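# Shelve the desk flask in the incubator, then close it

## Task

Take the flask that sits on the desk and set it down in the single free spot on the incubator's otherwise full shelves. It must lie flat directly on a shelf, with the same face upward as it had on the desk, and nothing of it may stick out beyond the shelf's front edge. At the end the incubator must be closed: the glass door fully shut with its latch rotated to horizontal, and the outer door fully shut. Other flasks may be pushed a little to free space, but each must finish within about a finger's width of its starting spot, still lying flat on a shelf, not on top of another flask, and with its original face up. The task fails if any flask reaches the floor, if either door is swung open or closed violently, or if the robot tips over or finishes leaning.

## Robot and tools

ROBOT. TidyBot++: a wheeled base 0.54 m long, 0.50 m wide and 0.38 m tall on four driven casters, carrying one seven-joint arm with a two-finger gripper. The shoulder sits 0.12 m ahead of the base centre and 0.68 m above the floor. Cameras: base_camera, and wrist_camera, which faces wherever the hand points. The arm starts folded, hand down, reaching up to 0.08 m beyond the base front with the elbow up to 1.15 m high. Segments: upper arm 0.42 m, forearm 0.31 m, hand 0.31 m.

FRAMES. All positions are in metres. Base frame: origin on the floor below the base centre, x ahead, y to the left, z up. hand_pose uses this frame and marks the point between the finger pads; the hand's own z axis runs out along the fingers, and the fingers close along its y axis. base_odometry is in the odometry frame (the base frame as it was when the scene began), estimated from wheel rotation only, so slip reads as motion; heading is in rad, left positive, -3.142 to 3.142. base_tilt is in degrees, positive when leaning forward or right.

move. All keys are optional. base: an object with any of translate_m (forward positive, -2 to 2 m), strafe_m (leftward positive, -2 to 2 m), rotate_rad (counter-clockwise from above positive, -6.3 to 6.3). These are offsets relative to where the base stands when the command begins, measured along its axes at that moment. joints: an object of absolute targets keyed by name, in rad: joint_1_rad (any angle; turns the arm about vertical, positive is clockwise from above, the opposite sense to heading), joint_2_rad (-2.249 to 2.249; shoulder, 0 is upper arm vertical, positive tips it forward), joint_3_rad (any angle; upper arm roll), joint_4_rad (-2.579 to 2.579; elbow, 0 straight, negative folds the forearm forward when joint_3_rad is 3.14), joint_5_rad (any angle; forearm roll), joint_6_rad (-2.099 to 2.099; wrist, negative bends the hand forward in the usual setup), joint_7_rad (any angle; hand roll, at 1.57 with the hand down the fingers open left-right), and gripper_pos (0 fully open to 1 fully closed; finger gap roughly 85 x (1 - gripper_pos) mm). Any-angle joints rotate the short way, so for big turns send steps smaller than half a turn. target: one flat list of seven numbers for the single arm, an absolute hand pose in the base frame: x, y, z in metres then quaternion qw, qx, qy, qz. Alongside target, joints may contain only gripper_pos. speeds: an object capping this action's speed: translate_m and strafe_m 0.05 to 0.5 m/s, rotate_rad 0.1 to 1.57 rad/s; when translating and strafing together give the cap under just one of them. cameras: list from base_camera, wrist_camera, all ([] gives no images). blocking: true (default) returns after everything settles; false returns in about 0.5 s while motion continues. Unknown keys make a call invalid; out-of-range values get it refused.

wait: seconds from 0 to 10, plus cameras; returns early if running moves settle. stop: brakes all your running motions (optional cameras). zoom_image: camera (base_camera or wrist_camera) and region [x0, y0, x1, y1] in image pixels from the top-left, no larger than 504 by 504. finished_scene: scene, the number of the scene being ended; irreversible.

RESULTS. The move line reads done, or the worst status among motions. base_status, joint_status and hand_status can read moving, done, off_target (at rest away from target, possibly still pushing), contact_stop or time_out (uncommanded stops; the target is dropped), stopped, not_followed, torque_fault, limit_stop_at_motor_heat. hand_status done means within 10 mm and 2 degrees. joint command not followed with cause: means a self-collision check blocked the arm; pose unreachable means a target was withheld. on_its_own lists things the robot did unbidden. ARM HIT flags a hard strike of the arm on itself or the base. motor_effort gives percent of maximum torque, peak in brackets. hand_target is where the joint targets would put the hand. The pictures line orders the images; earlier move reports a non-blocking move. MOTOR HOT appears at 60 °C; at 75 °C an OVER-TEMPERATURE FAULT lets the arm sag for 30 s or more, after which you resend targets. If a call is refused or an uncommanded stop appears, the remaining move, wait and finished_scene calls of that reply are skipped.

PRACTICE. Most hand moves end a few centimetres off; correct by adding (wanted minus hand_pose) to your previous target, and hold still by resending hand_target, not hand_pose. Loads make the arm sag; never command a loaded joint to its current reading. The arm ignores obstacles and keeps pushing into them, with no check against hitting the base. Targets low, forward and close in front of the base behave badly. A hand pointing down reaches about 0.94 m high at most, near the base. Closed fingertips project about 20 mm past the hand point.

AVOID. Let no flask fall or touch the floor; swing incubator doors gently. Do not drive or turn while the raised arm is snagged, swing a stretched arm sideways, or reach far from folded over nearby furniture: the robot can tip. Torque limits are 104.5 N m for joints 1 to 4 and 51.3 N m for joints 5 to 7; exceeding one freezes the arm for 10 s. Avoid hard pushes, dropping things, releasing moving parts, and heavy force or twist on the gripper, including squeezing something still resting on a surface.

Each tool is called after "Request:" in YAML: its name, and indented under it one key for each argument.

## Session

Request:
move:

Scene clock: 0.00 s.
Motor temperatures (°C): [31 21 23 30 35 33 39]
base_odometry: x=+0.000 y=+0.000 heading=+0.000
base_tilt: forward=+0.0 right=-0.3
base_status: not commanded
joint_positions: joint_1_rad=-0.016 joint_2_rad=-0.363 joint_3_rad=+3.131 joint_4_rad=-2.532 joint_5_rad=-0.012 joint_6_rad=-0.839 joint_7_rad=+1.534 gripper_pos=+0.000
joint_status: not commanded
motor_effort: joint_1_rad=+1 joint_2_rad=-1 joint_3_rad=+0 joint_4_rad=+15 joint_5_rad=+0 joint_6_rad=+2 joint_7_rad=+0
hand_pose: x=+0.2705 y=+0.0078 z=+0.5895 quat_wxyz=(-0.005, +0.998, -0.009, +0.067) (m; base frame)
hand_target: x=+0.2707 y=+0.0078 z=+0.5896 quat_wxyz=(-0.005, +0.998, -0.009, +0.067) (m; base frame)
hand_status: not commanded
pictures: base_camera, wrist_camera

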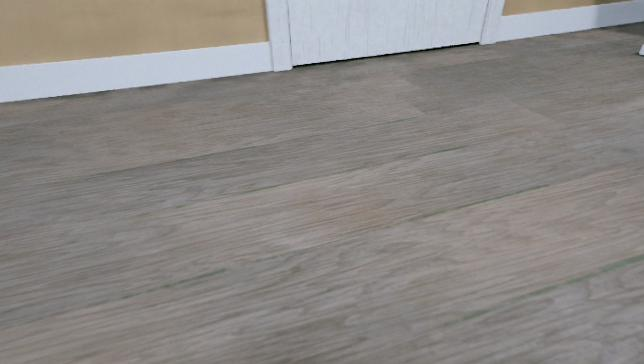

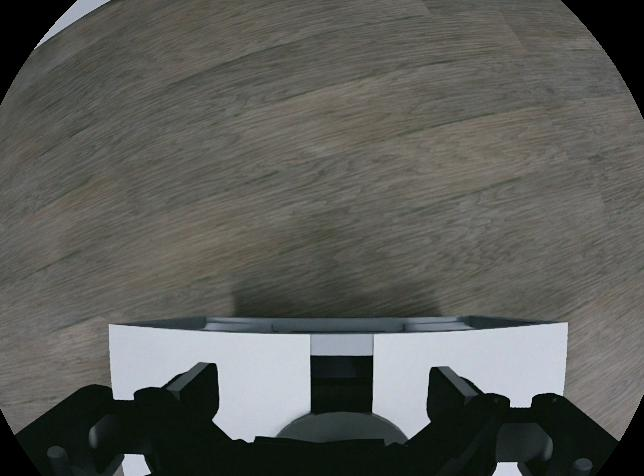

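Same approach. Scan the room.

Request:
move:
  joints: {"joint_1_rad": 0.0, "joint_6_rad": 0.5, "joint_7_rad": 1.571}
  base: {"rotate_rad": -0.9}

Request:
move:
  base: {"rotate_rad": -1.2}

Request:
move:
  base: {"rotate_rad": -1.2}

Scene clock: 7.53 s.
move: done
base_odometry: x=+0.000 y=+0.000 heading=-0.900
base_tilt: forward=+0.0 right=-0.3
base_status: done
joint_positions: joint_1_rad=-0.009 joint_2_rad=-0.363 joint_3_rad=+3.131 joint_4_rad=-2.533 joint_5_rad=-0.012 joint_6_rad=+0.457 joint_7_rad=+1.534 gripper_pos=+0.000
joint_status: all done
motor_effort: joint_1_rad=-1(3) joint_2_rad=-6(6) joint_3_rad=+0(2) joint_4_rad=+19(20) joint_5_rad=+0(1) joint_6_rad=+9(9) joint_7_rad=+0(2)
hand_pose: x=+0.5371 y=+0.0082 z=+0.8540 quat_wxyz=(-0.018, +0.755, -0.011, +0.655) (m; base frame)
pictures: base_camera, wrist_camera

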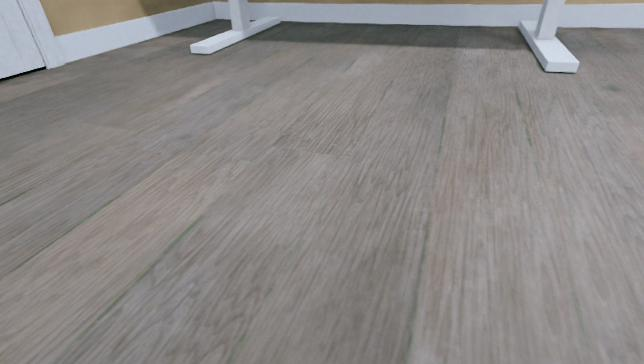

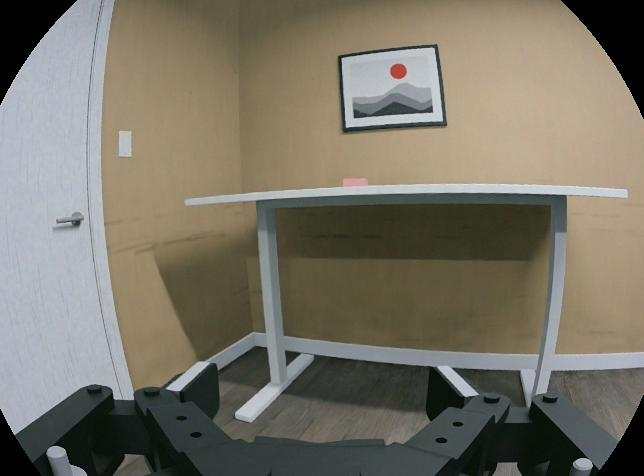

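Scene clock: 9.57 s.
move: done
base_odometry: x=+0.000 y=+0.000 heading=-2.099
base_tilt: forward=+0.0 right=-0.3
base_status: done
joint_positions: joint_1_rad=-0.006 joint_2_rad=-0.363 joint_3_rad=+3.131 joint_4_rad=-2.533 joint_5_rad=-0.012 joint_6_rad=+0.458 joint_7_rad=+1.534 gripper_pos=+0.000
motor_effort: joint_1_rad=+0(2) joint_2_rad=-6(7) joint_3_rad=-1(2) joint_4_rad=+19(20) joint_5_rad=+0(1) joint_6_rad=+9(9) joint_7_rad=+0(1)
hand_pose: x=+0.5371 y=+0.0069 z=+0.8540 quat_wxyz=(-0.017, +0.755, -0.013, +0.655) (m; base frame)
pictures: base_camera, wrist_camera

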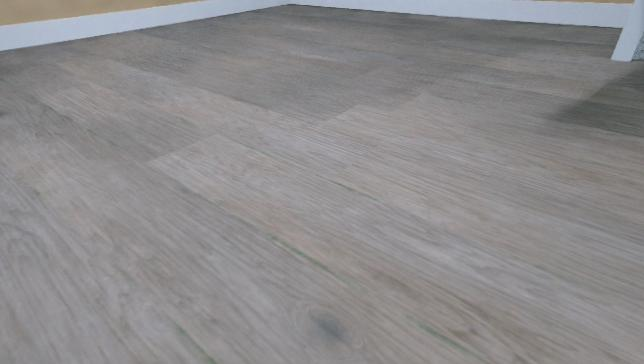

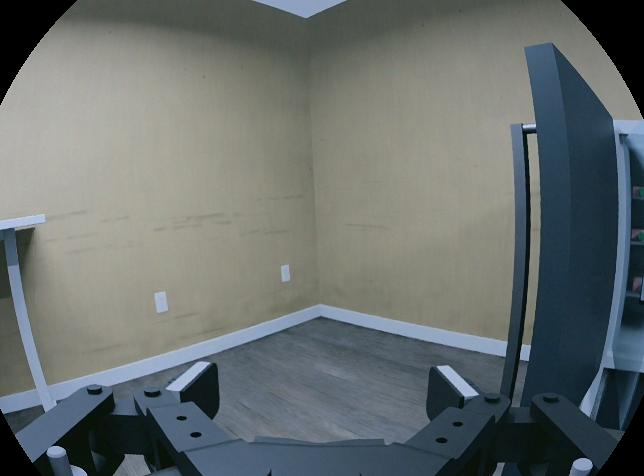

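Scene clock: 11.60 s.
move: done
base_odometry: x=+0.000 y=+0.000 heading=+2.984
base_tilt: forward=+0.0 right=-0.3
base_status: done
joint_positions: joint_1_rad=-0.004 joint_2_rad=-0.363 joint_3_rad=+3.131 joint_4_rad=-2.533 joint_5_rad=-0.012 joint_6_rad=+0.458 joint_7_rad=+1.534 gripper_pos=+0.000
motor_effort: joint_1_rad=-1(2) joint_2_rad=-6(7) joint_3_rad=-1(2) joint_4_rad=+19(20) joint_5_rad=+0(1) joint_6_rad=+9(9) joint_7_rad=+1(1)
hand_pose: x=+0.5371 y=+0.0063 z=+0.8540 quat_wxyz=(-0.017, +0.755, -0.013, +0.655) (m; base frame)
pictures: base_camera, wrist_camera

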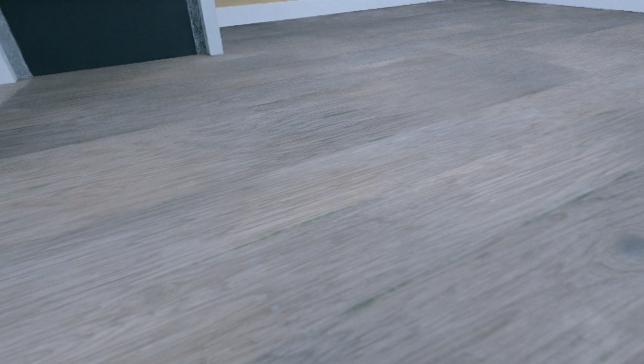

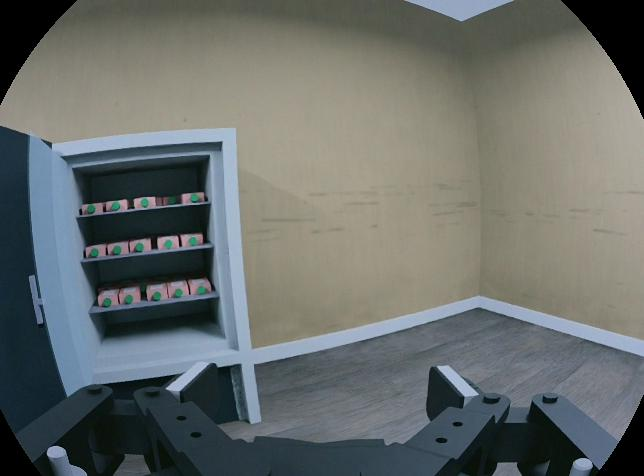

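Request:
move:
  joints: {"joint_1_rad": 0.0, "joint_2_rad": -0.38, "joint_3_rad": 3.1416, "joint_4_rad": -1.345, "joint_5_rad": 0.015, "joint_6_rad": -1.11, "joint_7_rad": 1.6}
  base: {"rotate_rad": 2.25}

Request:
zoom_image:
  camera: "wrist_camera"
  region: [160, 60, 560, 300]

Scene clock: 44.17 s.
move: done
base_odometry: x=+0.000 y=+0.000 heading=-1.049
base_tilt: forward=+0.0 right=-0.3
base_status: done
joint_positions: joint_1_rad=-0.001 joint_2_rad=-0.365 joint_3_rad=+3.133 joint_4_rad=-1.364 joint_5_rad=-0.012 joint_6_rad=-1.054 joint_7_rad=+1.534 gripper_pos=+0.000
joint_status: all done
motor_effort: joint_1_rad=+0(3) joint_2_rad=-5(11) joint_3_rad=-1(4) joint_4_rad=+19(22) joint_5_rad=+0(2) joint_6_rad=+8(10) joint_7_rad=+0(1)
hand_pose: x=+0.5089 y=+0.0098 z=+1.1006 quat_wxyz=(-0.017, +0.855, -0.011, +0.517) (m; base frame)
pictures: base_camera, wrist_camera

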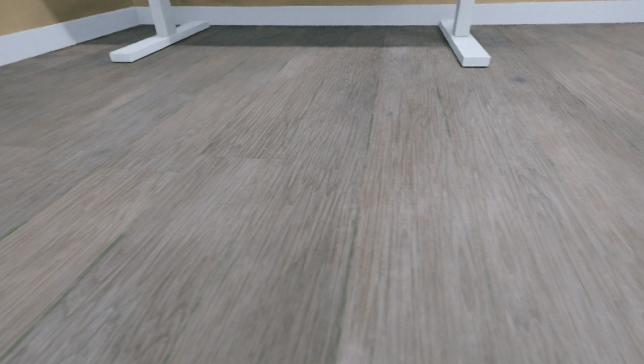

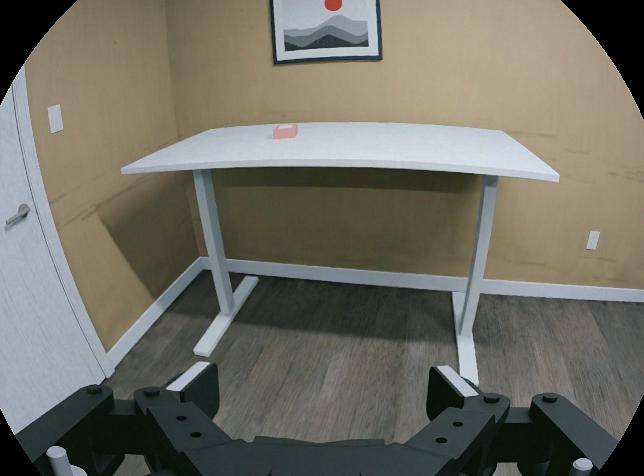

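Scaled by 1.260.

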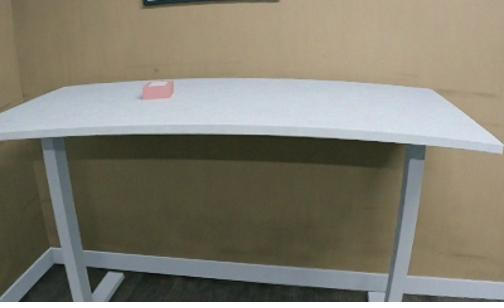

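Request:
zoom_image:
  camera: "wrist_camera"
  region: [262, 112, 310, 148]

Scaled by 10.500.

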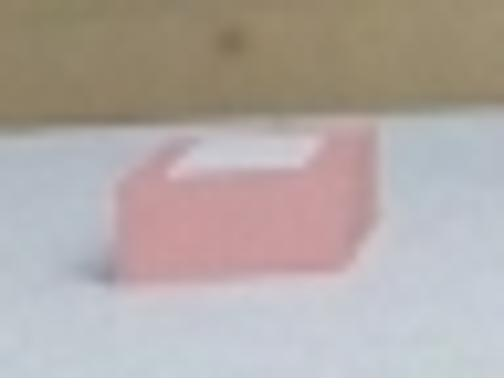

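Request:
move:
  base: {"translate_m": 0.55, "strafe_m": 0.1}
  joints: {"joint_1_rad": 0.0, "joint_5_rad": 0.055, "joint_7_rad": 1.63}
  cameras: ["wrist_camera"]

Request:
zoom_image:
  camera: "wrist_camera"
  region: [260, 130, 380, 220]

Scene clock: 98.10 s.
move: done
base_odometry: x=+0.361 y=-0.427 heading=-1.049
base_tilt: forward=+0.0 right=-0.3
base_status: done
joint_positions: joint_1_rad=-0.001 joint_2_rad=-0.370 joint_3_rad=+3.133 joint_4_rad=-1.360 joint_5_rad=+0.016 joint_6_rad=-1.059 joint_7_rad=+1.566 gripper_pos=+0.000
joint_status: all done
motor_effort: joint_1_rad=-1(2) joint_2_rad=-5(10) joint_3_rad=+0(1) joint_4_rad=+19(20) joint_5_rad=+0(1) joint_6_rad=+8(9) joint_7_rad=+1(1)
hand_pose: x=+0.5061 y=+0.0020 z=+1.1031 quat_wxyz=(+0.006, +0.855, +0.002, +0.519) (m; base frame)
pictures: wrist_camera

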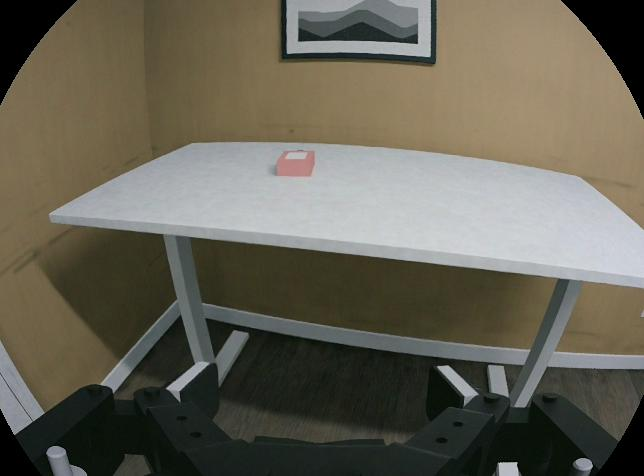

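Scaled by 4.200.

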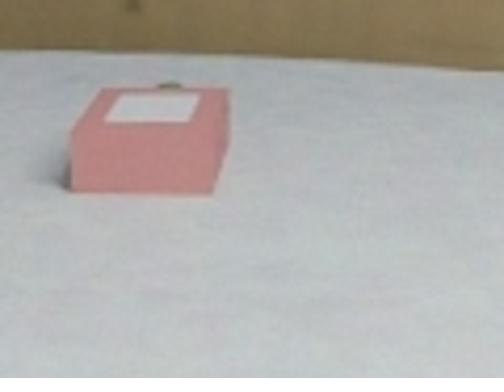

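Request:
move:
  joints: {"joint_2_rad": 0.005, "joint_4_rad": -1.02, "joint_6_rad": -1.12, "joint_5_rad": 0.045, "joint_7_rad": 1.625}
  base: {"translate_m": 0.36, "strafe_m": 0.097, "rotate_rad": -0.035}
  speeds: {"translate_m": 0.3}

Request:
zoom_image:
  camera: "wrist_camera"
  region: [220, 180, 420, 330]

Scene clock: 129.07 s.
move: done
base_odometry: x=+0.624 y=-0.691 heading=-1.085
base_tilt: forward=+0.0 right=-0.3
base_status: done
joint_positions: joint_1_rad=-0.001 joint_2_rad=+0.013 joint_3_rad=+3.134 joint_4_rad=-1.040 joint_5_rad=+0.016 joint_6_rad=-1.068 joint_7_rad=+1.566 gripper_pos=+0.000
joint_status: all done
motor_effort: joint_1_rad=-1(2) joint_2_rad=-19(25) joint_3_rad=-1(2) joint_4_rad=+19(20) joint_5_rad=+0(1) joint_6_rad=+8(9) joint_7_rad=+1(1)
hand_pose: x=+0.6627 y=+0.0016 z=+1.0958 quat_wxyz=(+0.005, +0.872, +0.001, +0.489) (m; base frame)
pictures: base_camera, wrist_camera

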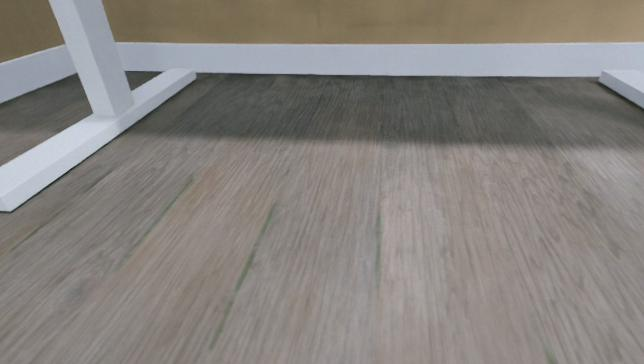

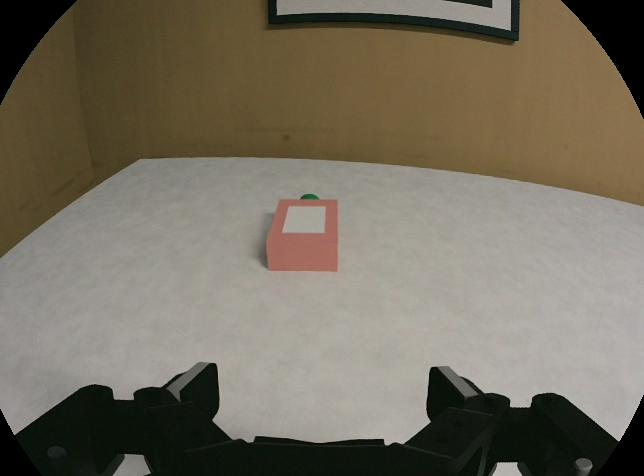

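Scaled by 2.520.

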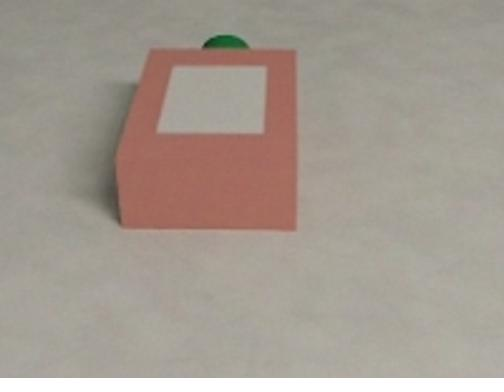

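Request:
move:
  joints: {"joint_2_rad": -0.057, "joint_4_rad": -1.373, "joint_6_rad": -0.735, "joint_5_rad": 0.03}
  base: {"translate_m": 0.15, "strafe_m": 0.039, "rotate_rad": -0.025}
  speeds: {"translate_m": 0.2}
  cameras: ["wrist_camera"]

Request:
zoom_image:
  camera: "wrist_camera"
  region: [220, 180, 420, 330]

Scene clock: 156.33 s.
move: done
base_odometry: x=+0.729 y=-0.806 heading=-1.110
base_tilt: forward=+0.0 right=-0.3
base_status: done
joint_positions: joint_1_rad=+0.002 joint_2_rad=-0.041 joint_3_rad=+3.136 joint_4_rad=-1.365 joint_5_rad=+0.016 joint_6_rad=-0.780 joint_7_rad=+1.566 gripper_pos=+0.000
joint_status: all done
motor_effort: joint_1_rad=+0(3) joint_2_rad=-20(25) joint_3_rad=-1(3) joint_4_rad=+21(22) joint_5_rad=+0(1) joint_6_rad=+8(9) joint_7_rad=+0(1)
hand_pose: x=+0.6747 y=+0.0001 z=+1.0206 quat_wxyz=(+0.006, +0.869, +0.002, +0.496) (m; base frame)
pictures: wrist_camera

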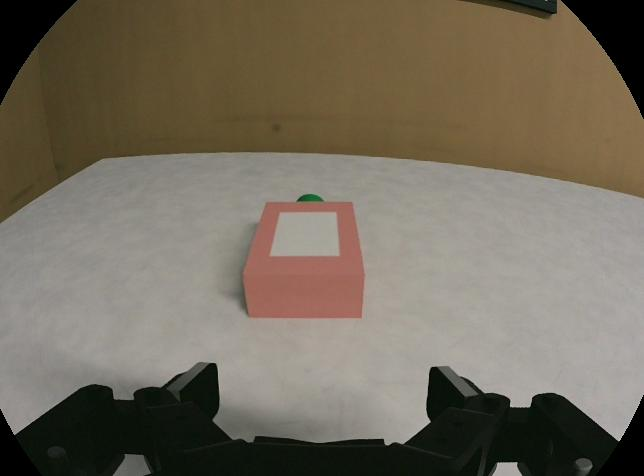

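Scaled by 2.520.

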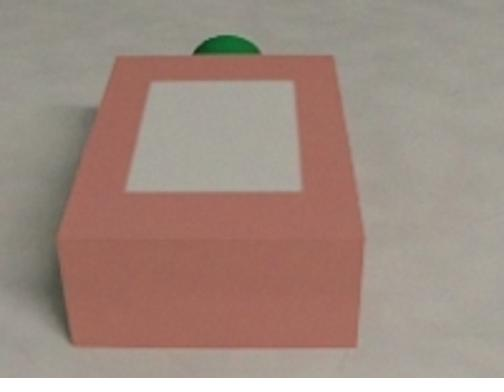

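Request:
move:
  joints: {"joint_2_rad": -0.06, "joint_4_rad": -1.438, "joint_6_rad": -0.692}
  base: {"translate_m": 0.06, "strafe_m": 0.011}
  speeds: {"translate_m": 0.1}
  cameras: ["wrist_camera"]

Request:
zoom_image:
  camera: "wrist_camera"
  region: [180, 240, 480, 440]

Scene clock: 176.03 s.
move: done
base_odometry: x=+0.766 y=-0.854 heading=-1.110
base_tilt: forward=+0.1 right=-0.2
base_status: done
joint_positions: joint_1_rad=+0.002 joint_2_rad=-0.052 joint_3_rad=+3.136 joint_4_rad=-1.431 joint_5_rad=+0.016 joint_6_rad=-0.733 joint_7_rad=+1.566 gripper_pos=+0.000
joint_status: all done
motor_effort: joint_1_rad=+0(1) joint_2_rad=-19(23) joint_3_rad=-1(2) joint_4_rad=+21(22) joint_5_rad=+0(1) joint_6_rad=+8(8) joint_7_rad=+0(1)
hand_pose: x=+0.6725 y=+0.0003 z=+1.0018 quat_wxyz=(+0.005, +0.870, +0.002, +0.493) (m; base frame)
pictures: wrist_camera

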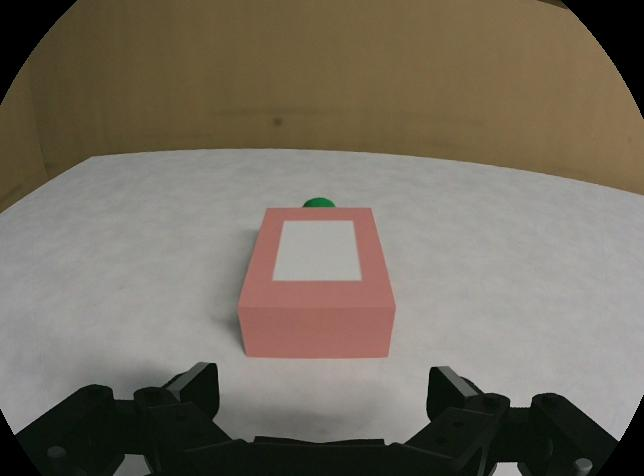

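Scaled by 1.680.

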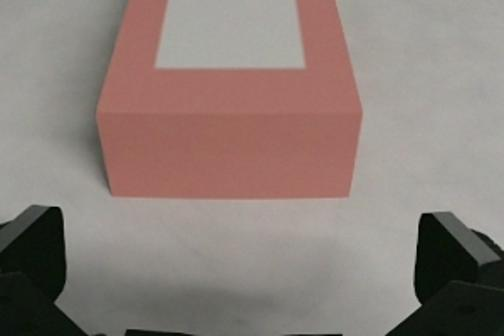

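Request:
move:
  joints: {"joint_4_rad": -1.465, "joint_6_rad": -0.68}
  base: {"translate_m": 0.045, "strafe_m": 0.003}
  speeds: {"translate_m": 0.06}
  cameras: ["wrist_camera"]

Request:
zoom_image:
  camera: "wrist_camera"
  region: [180, 260, 480, 460]

Scene clock: 189.73 s.
move: done
base_odometry: x=+0.788 y=-0.893 heading=-1.110
base_tilt: forward=+0.0 right=-0.3
base_status: done
joint_positions: joint_1_rad=+0.002 joint_2_rad=-0.054 joint_3_rad=+3.136 joint_4_rad=-1.457 joint_5_rad=+0.016 joint_6_rad=-0.721 joint_7_rad=+1.566 gripper_pos=+0.000
joint_status: all done
motor_effort: joint_1_rad=-1(2) joint_2_rad=-19(22) joint_3_rad=-1(2) joint_4_rad=+21(22) joint_5_rad=+0(1) joint_6_rad=+8(8) joint_7_rad=+1(1)
hand_pose: x=+0.6711 y=+0.0003 z=+0.9912 quat_wxyz=(+0.005, +0.873, +0.002, +0.487) (m; base frame)
pictures: wrist_camera

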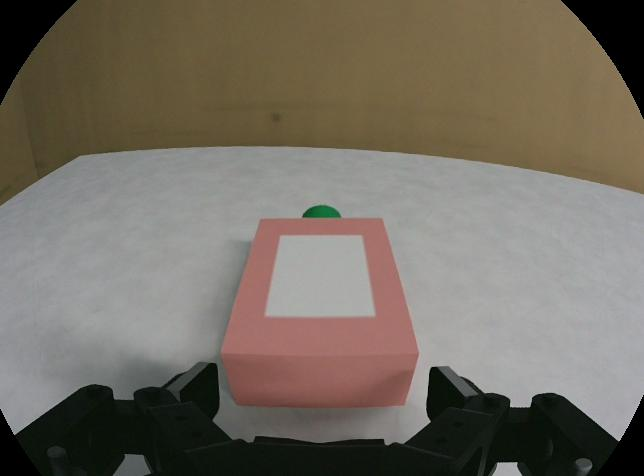

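Scaled by 1.680.

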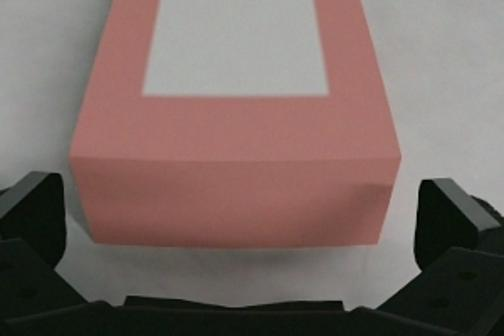

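Request:
move:
  base: {"translate_m": 0.017, "strafe_m": 0.002}
  speeds: {"translate_m": 0.05}
  cameras: ["wrist_camera"]

Request:
zoom_image:
  camera: "wrist_camera"
  region: [180, 260, 480, 460]

Scene clock: 198.00 s.
move: done
base_odometry: x=+0.798 y=-0.908 heading=-1.110
base_tilt: forward=+0.1 right=-0.3
base_status: done
joint_positions: joint_1_rad=+0.002 joint_2_rad=-0.055 joint_3_rad=+3.136 joint_4_rad=-1.457 joint_5_rad=+0.016 joint_6_rad=-0.721 joint_7_rad=+1.566 gripper_pos=+0.000
motor_effort: joint_1_rad=+0(1) joint_2_rad=-19(23) joint_3_rad=-1(1) joint_4_rad=+21(22) joint_5_rad=+0(1) joint_6_rad=+8(8) joint_7_rad=+0(1)
hand_pose: x=+0.6709 y=+0.0003 z=+0.9917 quat_wxyz=(+0.005, +0.873, +0.002, +0.488) (m; base frame)
pictures: wrist_camera

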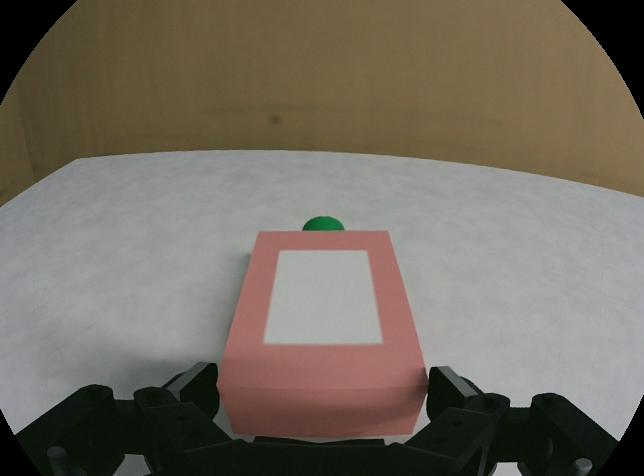

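Scaled by 1.680.

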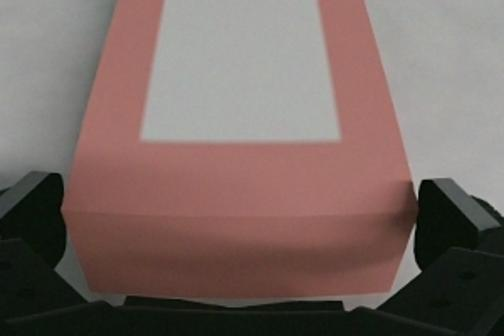

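Request:
move:
  base: {"translate_m": 0.018}
  speeds: {"translate_m": 0.05}
  cameras: ["wrist_camera"]

Request:
move:
  joints: {"gripper_pos": 0.1}
  cameras: ["wrist_camera"]

Request:
move:
  joints: {"gripper_pos": 0.3}
  cameras: []

Request:
move:
  joints: {"joint_2_rad": -0.08, "joint_4_rad": -1.36, "joint_6_rad": -0.79}
  cameras: ["wrist_camera"]

Scene clock: 207.70 s.
move: done
base_odometry: x=+0.806 y=-0.924 heading=-1.110
base_tilt: forward=+0.1 right=-0.4
base_status: done
joint_positions: joint_1_rad=+0.002 joint_2_rad=-0.055 joint_3_rad=+3.136 joint_4_rad=-1.457 joint_5_rad=+0.016 joint_6_rad=-0.720 joint_7_rad=+1.566 gripper_pos=+0.000
motor_effort: joint_1_rad=+0(1) joint_2_rad=-19(23) joint_3_rad=-1(2) joint_4_rad=+21(22) joint_5_rad=+1(1) joint_6_rad=+8(8) joint_7_rad=+0(1)
hand_pose: x=+0.6707 y=+0.0003 z=+0.9920 quat_wxyz=(+0.005, +0.873, +0.002, +0.488) (m; base frame)
pictures: wrist_camera

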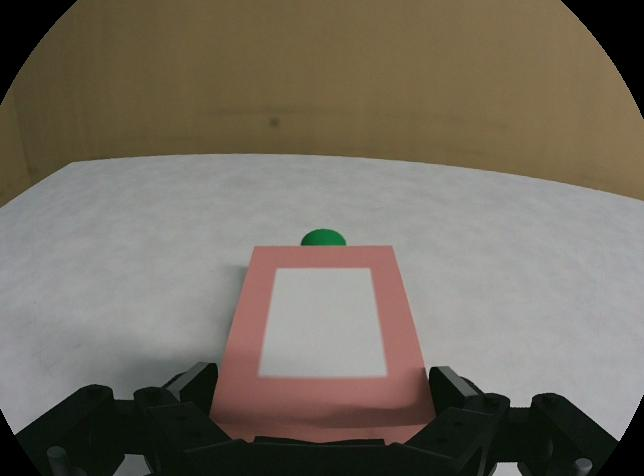

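Scene clock: 208.23 s.
move: off_target
base_odometry: x=+0.806 y=-0.924 heading=-1.110
base_tilt: forward=+0.0 right=-0.3
joint_positions: joint_1_rad=+0.002 joint_2_rad=-0.056 joint_3_rad=+3.136 joint_4_rad=-1.457 joint_5_rad=+0.016 joint_6_rad=-0.717 joint_7_rad=+1.566 gripper_pos=+0.064
joint_status: gripper_pos off_target (ended at +0.064, target +0.100)
motor_effort: joint_1_rad=+0(1) joint_2_rad=-18(19) joint_3_rad=-1(1) joint_4_rad=+21(22) joint_5_rad=+1(1) joint_6_rad=+7(8) joint_7_rad=+0(1)
hand_pose: x=+0.6711 y=+0.0003 z=+0.9929 quat_wxyz=(+0.005, +0.872, +0.002, +0.490) (m; base frame)
pictures: wrist_camera

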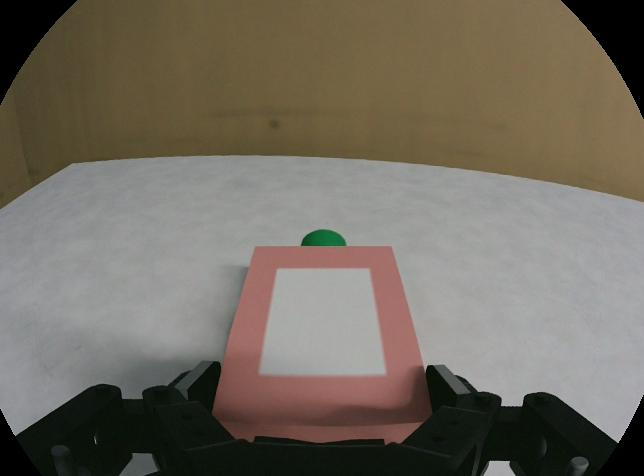

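Scene clock: 208.87 s.
move: off_target
base_odometry: x=+0.806 y=-0.924 heading=-1.110
base_tilt: forward=+0.1 right=-0.4
joint_positions: joint_1_rad=+0.002 joint_2_rad=-0.056 joint_3_rad=+3.136 joint_4_rad=-1.457 joint_5_rad=+0.016 joint_6_rad=-0.717 joint_7_rad=+1.566 gripper_pos=+0.064
joint_status: gripper_pos off_target (ended at +0.064, target +0.300)
motor_effort: joint_1_rad=+0(1) joint_2_rad=-18(19) joint_3_rad=-1(2) joint_4_rad=+20(21) joint_5_rad=+1(1) joint_6_rad=+7(8) joint_7_rad=+1(1)
hand_pose: x=+0.6711 y=+0.0003 z=+0.9929 quat_wxyz=(+0.005, +0.872, +0.002, +0.490) (m; base frame)
pictures: none

Scene clock: 209.80 s.
move: done
base_odometry: x=+0.806 y=-0.924 heading=-1.110
base_tilt: forward=+0.1 right=-0.4
joint_positions: joint_1_rad=+0.002 joint_2_rad=-0.063 joint_3_rad=+3.136 joint_4_rad=-1.379 joint_5_rad=+0.016 joint_6_rad=-0.755 joint_7_rad=+1.566 gripper_pos=+0.064
joint_status: all done
motor_effort: joint_1_rad=-1(1) joint_2_rad=-19(22) joint_3_rad=-1(1) joint_4_rad=+22(24) joint_5_rad=+0(1) joint_6_rad=+9(9) joint_7_rad=+1(1)
hand_pose: x=+0.6698 y=+0.0002 z=+1.0316 quat_wxyz=(+0.006, +0.860, +0.002, +0.510) (m; base frame)
pictures: wrist_camera

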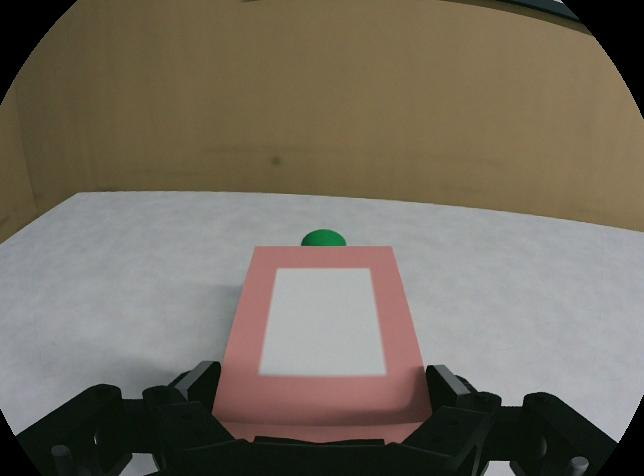

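Request:
move:
  joints: {"joint_2_rad": -0.1, "joint_4_rad": -1.22, "joint_6_rad": -1.0}
  cameras: []

Request:
move:
  base: {"translate_m": -0.7}
  speeds: {"translate_m": 0.3}
  cameras: ["wrist_camera"]

Request:
move:
  joints: {"joint_2_rad": -0.28, "joint_4_rad": -1.468, "joint_6_rad": -0.91}
  cameras: []

Request:
move:
  base: {"rotate_rad": -1.8}
  speeds: {"rotate_rad": 0.6}

Scene clock: 221.67 s.
move: done
base_odometry: x=+0.806 y=-0.924 heading=-1.110
base_tilt: forward=+0.1 right=-0.3
joint_positions: joint_1_rad=+0.002 joint_2_rad=-0.083 joint_3_rad=+3.136 joint_4_rad=-1.241 joint_5_rad=+0.016 joint_6_rad=-0.949 joint_7_rad=+1.566 gripper_pos=+0.064
joint_status: all done
motor_effort: joint_1_rad=+0(1) joint_2_rad=-18(21) joint_3_rad=-1(1) joint_4_rad=+21(23) joint_5_rad=+1(1) joint_6_rad=+8(9) joint_7_rad=+0(1)
hand_pose: x=+0.6396 y=-0.0005 z=+1.0680 quat_wxyz=(+0.006, +0.869, +0.000, +0.494) (m; base frame)
pictures: none

Scene clock: 224.93 s.
move: done
base_odometry: x=+0.495 y=-0.297 heading=-1.110
base_tilt: forward=+0.1 right=-0.3
base_status: done
joint_positions: joint_1_rad=+0.001 joint_2_rad=-0.093 joint_3_rad=+3.136 joint_4_rad=-1.240 joint_5_rad=+0.016 joint_6_rad=-0.955 joint_7_rad=+1.566 gripper_pos=+0.064
motor_effort: joint_1_rad=+0(2) joint_2_rad=-17(22) joint_3_rad=-1(3) joint_4_rad=+21(22) joint_5_rad=+0(1) joint_6_rad=+8(9) joint_7_rad=+0(1)
hand_pose: x=+0.6347 y=-0.0005 z=+1.0724 quat_wxyz=(+0.006, +0.868, +0.000, +0.497) (m; base frame)
pictures: wrist_camera

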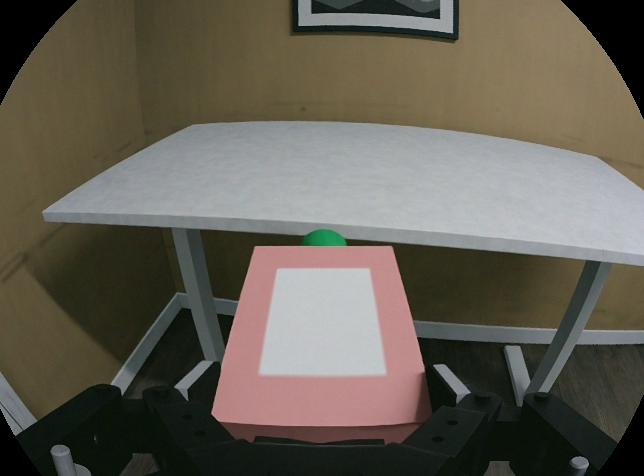

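Scene clock: 226.20 s.
move: done
base_odometry: x=+0.495 y=-0.297 heading=-1.110
base_tilt: forward=+0.0 right=-0.4
joint_positions: joint_1_rad=+0.001 joint_2_rad=-0.264 joint_3_rad=+3.136 joint_4_rad=-1.460 joint_5_rad=+0.016 joint_6_rad=-0.953 joint_7_rad=+1.566 gripper_pos=+0.064
joint_status: all done
motor_effort: joint_1_rad=+0(1) joint_2_rad=-11(18) joint_3_rad=-1(1) joint_4_rad=+21(22) joint_5_rad=+0(1) joint_6_rad=+8(9) joint_7_rad=+0(1)
hand_pose: x=+0.5623 y=-0.0006 z=+1.0328 quat_wxyz=(+0.006, +0.879, +0.001, +0.476) (m; base frame)
pictures: none

Scene clock: 229.87 s.
move: done
base_odometry: x=+0.495 y=-0.297 heading=-2.909
base_tilt: forward=+0.1 right=-0.3
base_status: done
joint_positions: joint_1_rad=+0.001 joint_2_rad=-0.264 joint_3_rad=+3.137 joint_4_rad=-1.461 joint_5_rad=+0.016 joint_6_rad=-0.953 joint_7_rad=+1.566 gripper_pos=+0.064
motor_effort: joint_1_rad=+0(2) joint_2_rad=-11(12) joint_3_rad=+0(2) joint_4_rad=+21(22) joint_5_rad=+0(2) joint_6_rad=+8(8) joint_7_rad=+1(1)
hand_pose: x=+0.5622 y=-0.0006 z=+1.0323 quat_wxyz=(+0.006, +0.880, +0.001, +0.476) (m; base frame)
pictures: base_camera, wrist_camera

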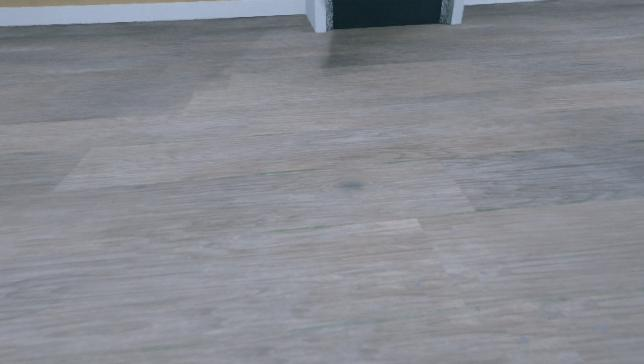

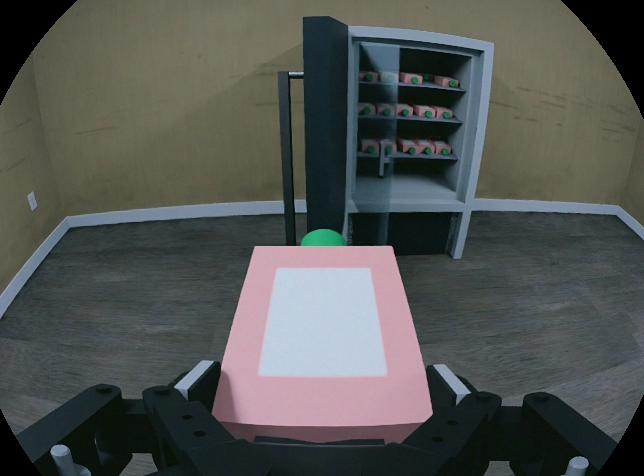

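Request:
move:
  base: {"translate_m": 0.5, "strafe_m": -0.5}
  joints: {"joint_6_rad": -0.9}
  speeds: {"translate_m": 0.35}

Request:
zoom_image:
  camera: "wrist_camera"
  region: [160, 0, 500, 240]

Scene clock: 261.77 s.
move: done
base_odometry: x=-0.107 y=+0.075 heading=-2.910
base_tilt: forward=+0.0 right=-0.3
base_status: done
joint_positions: joint_1_rad=+0.001 joint_2_rad=-0.272 joint_3_rad=+3.137 joint_4_rad=-1.462 joint_5_rad=+0.016 joint_6_rad=-0.944 joint_7_rad=+1.566 gripper_pos=+0.064
joint_status: all done
motor_effort: joint_1_rad=-1(2) joint_2_rad=-11(15) joint_3_rad=-1(3) joint_4_rad=+21(22) joint_5_rad=+0(2) joint_6_rad=+9(9) joint_7_rad=+0(1)
hand_pose: x=+0.5608 y=-0.0009 z=+1.0376 quat_wxyz=(+0.006, +0.876, +0.000, +0.483) (m; base frame)
pictures: base_camera, wrist_camera

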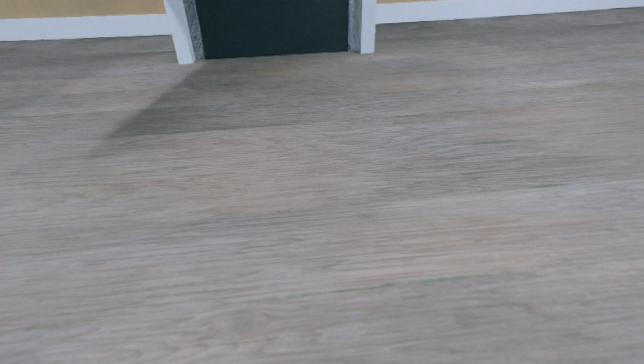

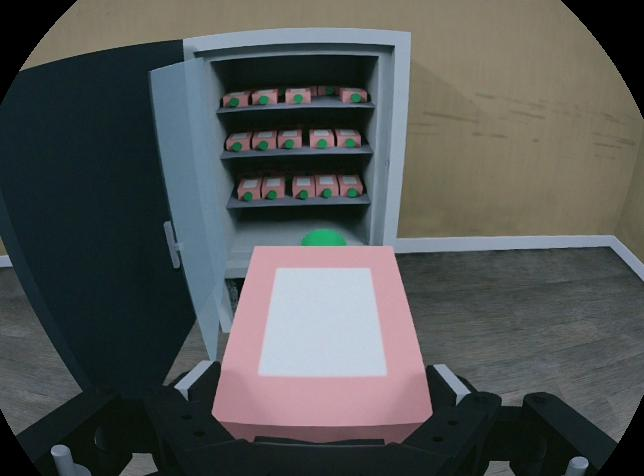

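Scaled by 1.482.

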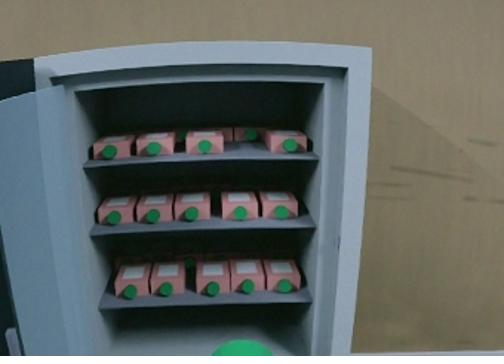

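Request:
move:
  base: {"rotate_rad": 0.08}
  cameras: []

Request:
move:
  base: {"translate_m": 0.6, "strafe_m": -0.15}
  speeds: {"translate_m": 0.3}

Request:
zoom_image:
  camera: "wrist_camera"
  region: [160, 60, 510, 300]

Scene clock: 284.57 s.
move: done
base_odometry: x=-0.107 y=+0.075 heading=-2.830
base_tilt: forward=+0.1 right=-0.3
base_status: done
joint_positions: joint_1_rad=-0.001 joint_2_rad=-0.272 joint_3_rad=+3.137 joint_4_rad=-1.462 joint_5_rad=+0.016 joint_6_rad=-0.944 joint_7_rad=+1.566 gripper_pos=+0.064
motor_effort: joint_1_rad=+0(2) joint_2_rad=-11(11) joint_3_rad=-1(3) joint_4_rad=+21(21) joint_5_rad=+0(1) joint_6_rad=+8(9) joint_7_rad=+1(1)
hand_pose: x=+0.5608 y=+0.0000 z=+1.0376 quat_wxyz=(+0.006, +0.876, +0.001, +0.483) (m; base frame)
pictures: none

Scene clock: 287.60 s.
move: done
base_odometry: x=-0.725 y=+0.034 heading=-2.830
base_tilt: forward=+0.1 right=-0.3
base_status: done
joint_positions: joint_1_rad=-0.001 joint_2_rad=-0.272 joint_3_rad=+3.137 joint_4_rad=-1.463 joint_5_rad=+0.016 joint_6_rad=-0.944 joint_7_rad=+1.566 gripper_pos=+0.064
motor_effort: joint_1_rad=-1(1) joint_2_rad=-11(14) joint_3_rad=-1(2) joint_4_rad=+21(22) joint_5_rad=+0(1) joint_6_rad=+9(9) joint_7_rad=+1(1)
hand_pose: x=+0.5611 y=+0.0000 z=+1.0370 quat_wxyz=(+0.006, +0.876, +0.001, +0.482) (m; base frame)
pictures: base_camera, wrist_camera

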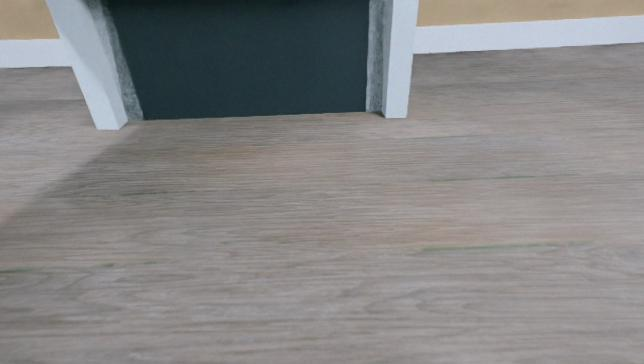

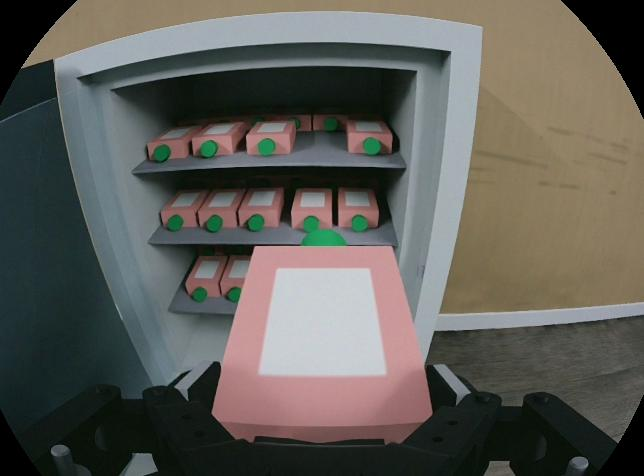

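Scaled by 1.440.

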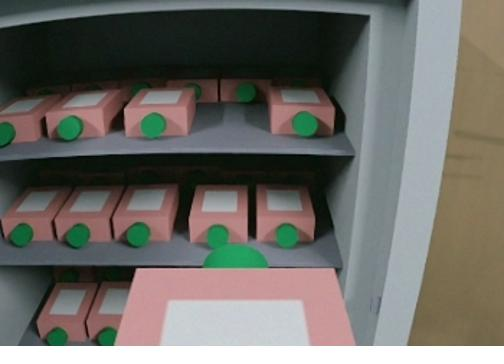

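Request:
move:
  base: {"translate_m": 0.38, "strafe_m": -0.004}
  speeds: {"translate_m": 0.15}

Request:
zoom_image:
  camera: "wrist_camera"
  region: [140, 120, 500, 360]

Scene clock: 310.20 s.
move: done
base_odometry: x=-1.088 y=-0.079 heading=-2.830
base_tilt: forward=+0.0 right=-0.2
base_status: done
joint_positions: joint_1_rad=-0.001 joint_2_rad=-0.271 joint_3_rad=+3.137 joint_4_rad=-1.464 joint_5_rad=+0.016 joint_6_rad=-0.943 joint_7_rad=+1.566 gripper_pos=+0.064
motor_effort: joint_1_rad=+0(1) joint_2_rad=-11(14) joint_3_rad=+0(1) joint_4_rad=+21(22) joint_5_rad=+0(1) joint_6_rad=+8(9) joint_7_rad=+1(1)
hand_pose: x=+0.5612 y=+0.0000 z=+1.0367 quat_wxyz=(+0.006, +0.876, +0.001, +0.482) (m; base frame)
pictures: base_camera, wrist_camera

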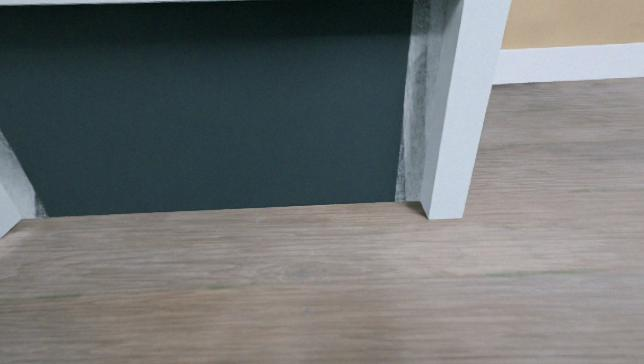

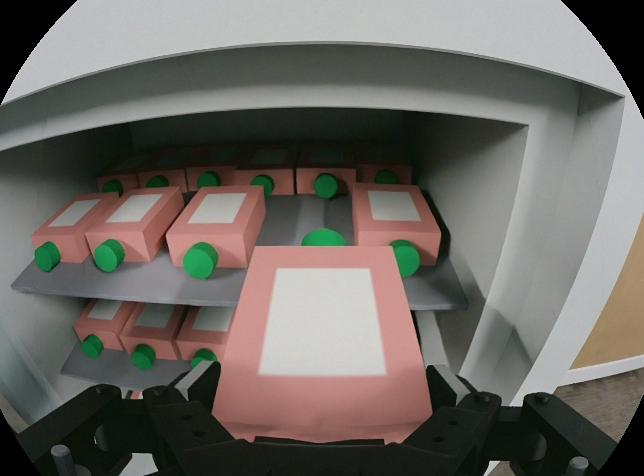

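Scaled by 1.400.

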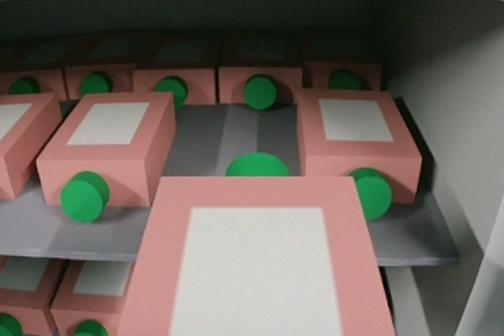

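Request:
move:
  joints: {"joint_2_rad": -0.308, "joint_4_rad": -1.585, "joint_6_rad": -0.77}
  base: {"strafe_m": 0.015}
  cameras: []

Request:
move:
  base: {"translate_m": 0.09}
  speeds: {"translate_m": 0.1}
  cameras: ["wrist_camera"]

Request:
zoom_image:
  camera: "wrist_camera"
  region: [100, 150, 540, 440]

Scene clock: 330.70 s.
move: done
base_odometry: x=-1.083 y=-0.093 heading=-2.830
base_tilt: forward=+0.1 right=-0.2
base_status: done
joint_positions: joint_1_rad=-0.001 joint_2_rad=-0.284 joint_3_rad=+3.137 joint_4_rad=-1.582 joint_5_rad=+0.016 joint_6_rad=-0.820 joint_7_rad=+1.566 gripper_pos=+0.064
joint_status: all done
motor_effort: joint_1_rad=+0(2) joint_2_rad=-10(12) joint_3_rad=+0(3) joint_4_rad=+21(23) joint_5_rad=+0(1) joint_6_rad=+9(9) joint_7_rad=+1(1)
hand_pose: x=+0.5695 y=+0.0006 z=+1.0085 quat_wxyz=(+0.006, +0.872, +0.002, +0.490) (m; base frame)
pictures: none

Scene clock: 332.27 s.
move: done
base_odometry: x=-1.169 y=-0.121 heading=-2.830
base_tilt: forward=+0.0 right=-0.2
base_status: done
joint_positions: joint_1_rad=-0.001 joint_2_rad=-0.295 joint_3_rad=+3.137 joint_4_rad=-1.582 joint_5_rad=+0.016 joint_6_rad=-0.817 joint_7_rad=+1.566 gripper_pos=+0.064
motor_effort: joint_1_rad=+0(1) joint_2_rad=-11(14) joint_3_rad=-1(1) joint_4_rad=+22(22) joint_5_rad=+0(1) joint_6_rad=+8(9) joint_7_rad=+1(1)
hand_pose: x=+0.5664 y=+0.0006 z=+1.0143 quat_wxyz=(+0.006, +0.868, +0.002, +0.496) (m; base frame)
pictures: wrist_camera

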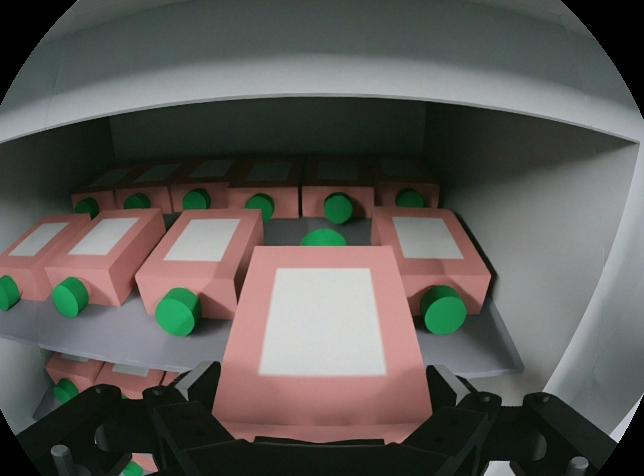

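Scaled by 1.145.

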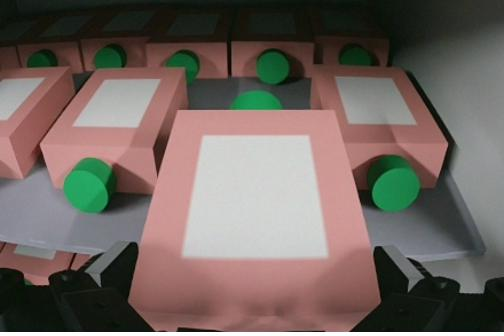

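Request:
move:
  base: {"translate_m": 0.035, "strafe_m": 0.003}
  joints: {"joint_2_rad": -0.308, "joint_4_rad": -1.6, "joint_6_rad": -0.775}
  speeds: {"translate_m": 0.06}
  cameras: ["wrist_camera"]

Request:
zoom_image:
  camera: "wrist_camera"
  region: [100, 150, 540, 440]

Scene clock: 361.33 s.
move: done
base_odometry: x=-1.201 y=-0.135 heading=-2.830
base_tilt: forward=+0.1 right=-0.3
base_status: done
joint_positions: joint_1_rad=-0.001 joint_2_rad=-0.298 joint_3_rad=+3.137 joint_4_rad=-1.596 joint_5_rad=+0.016 joint_6_rad=-0.817 joint_7_rad=+1.566 gripper_pos=+0.064
joint_status: all done
motor_effort: joint_1_rad=+0(1) joint_2_rad=-10(13) joint_3_rad=-1(1) joint_4_rad=+22(23) joint_5_rad=+0(1) joint_6_rad=+8(9) joint_7_rad=+0(1)
hand_pose: x=+0.5644 y=+0.0006 z=+1.0081 quat_wxyz=(+0.006, +0.871, +0.002, +0.492) (m; base frame)
pictures: wrist_camera

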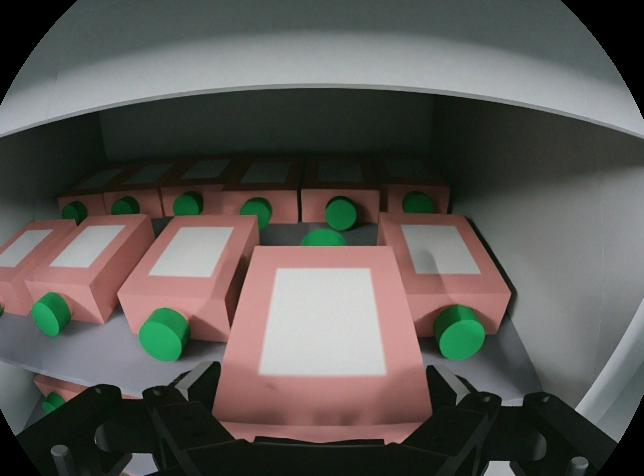

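Scaled by 1.145.

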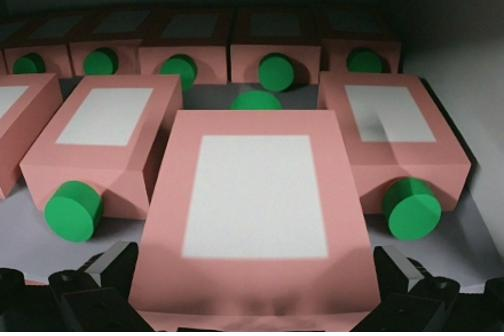

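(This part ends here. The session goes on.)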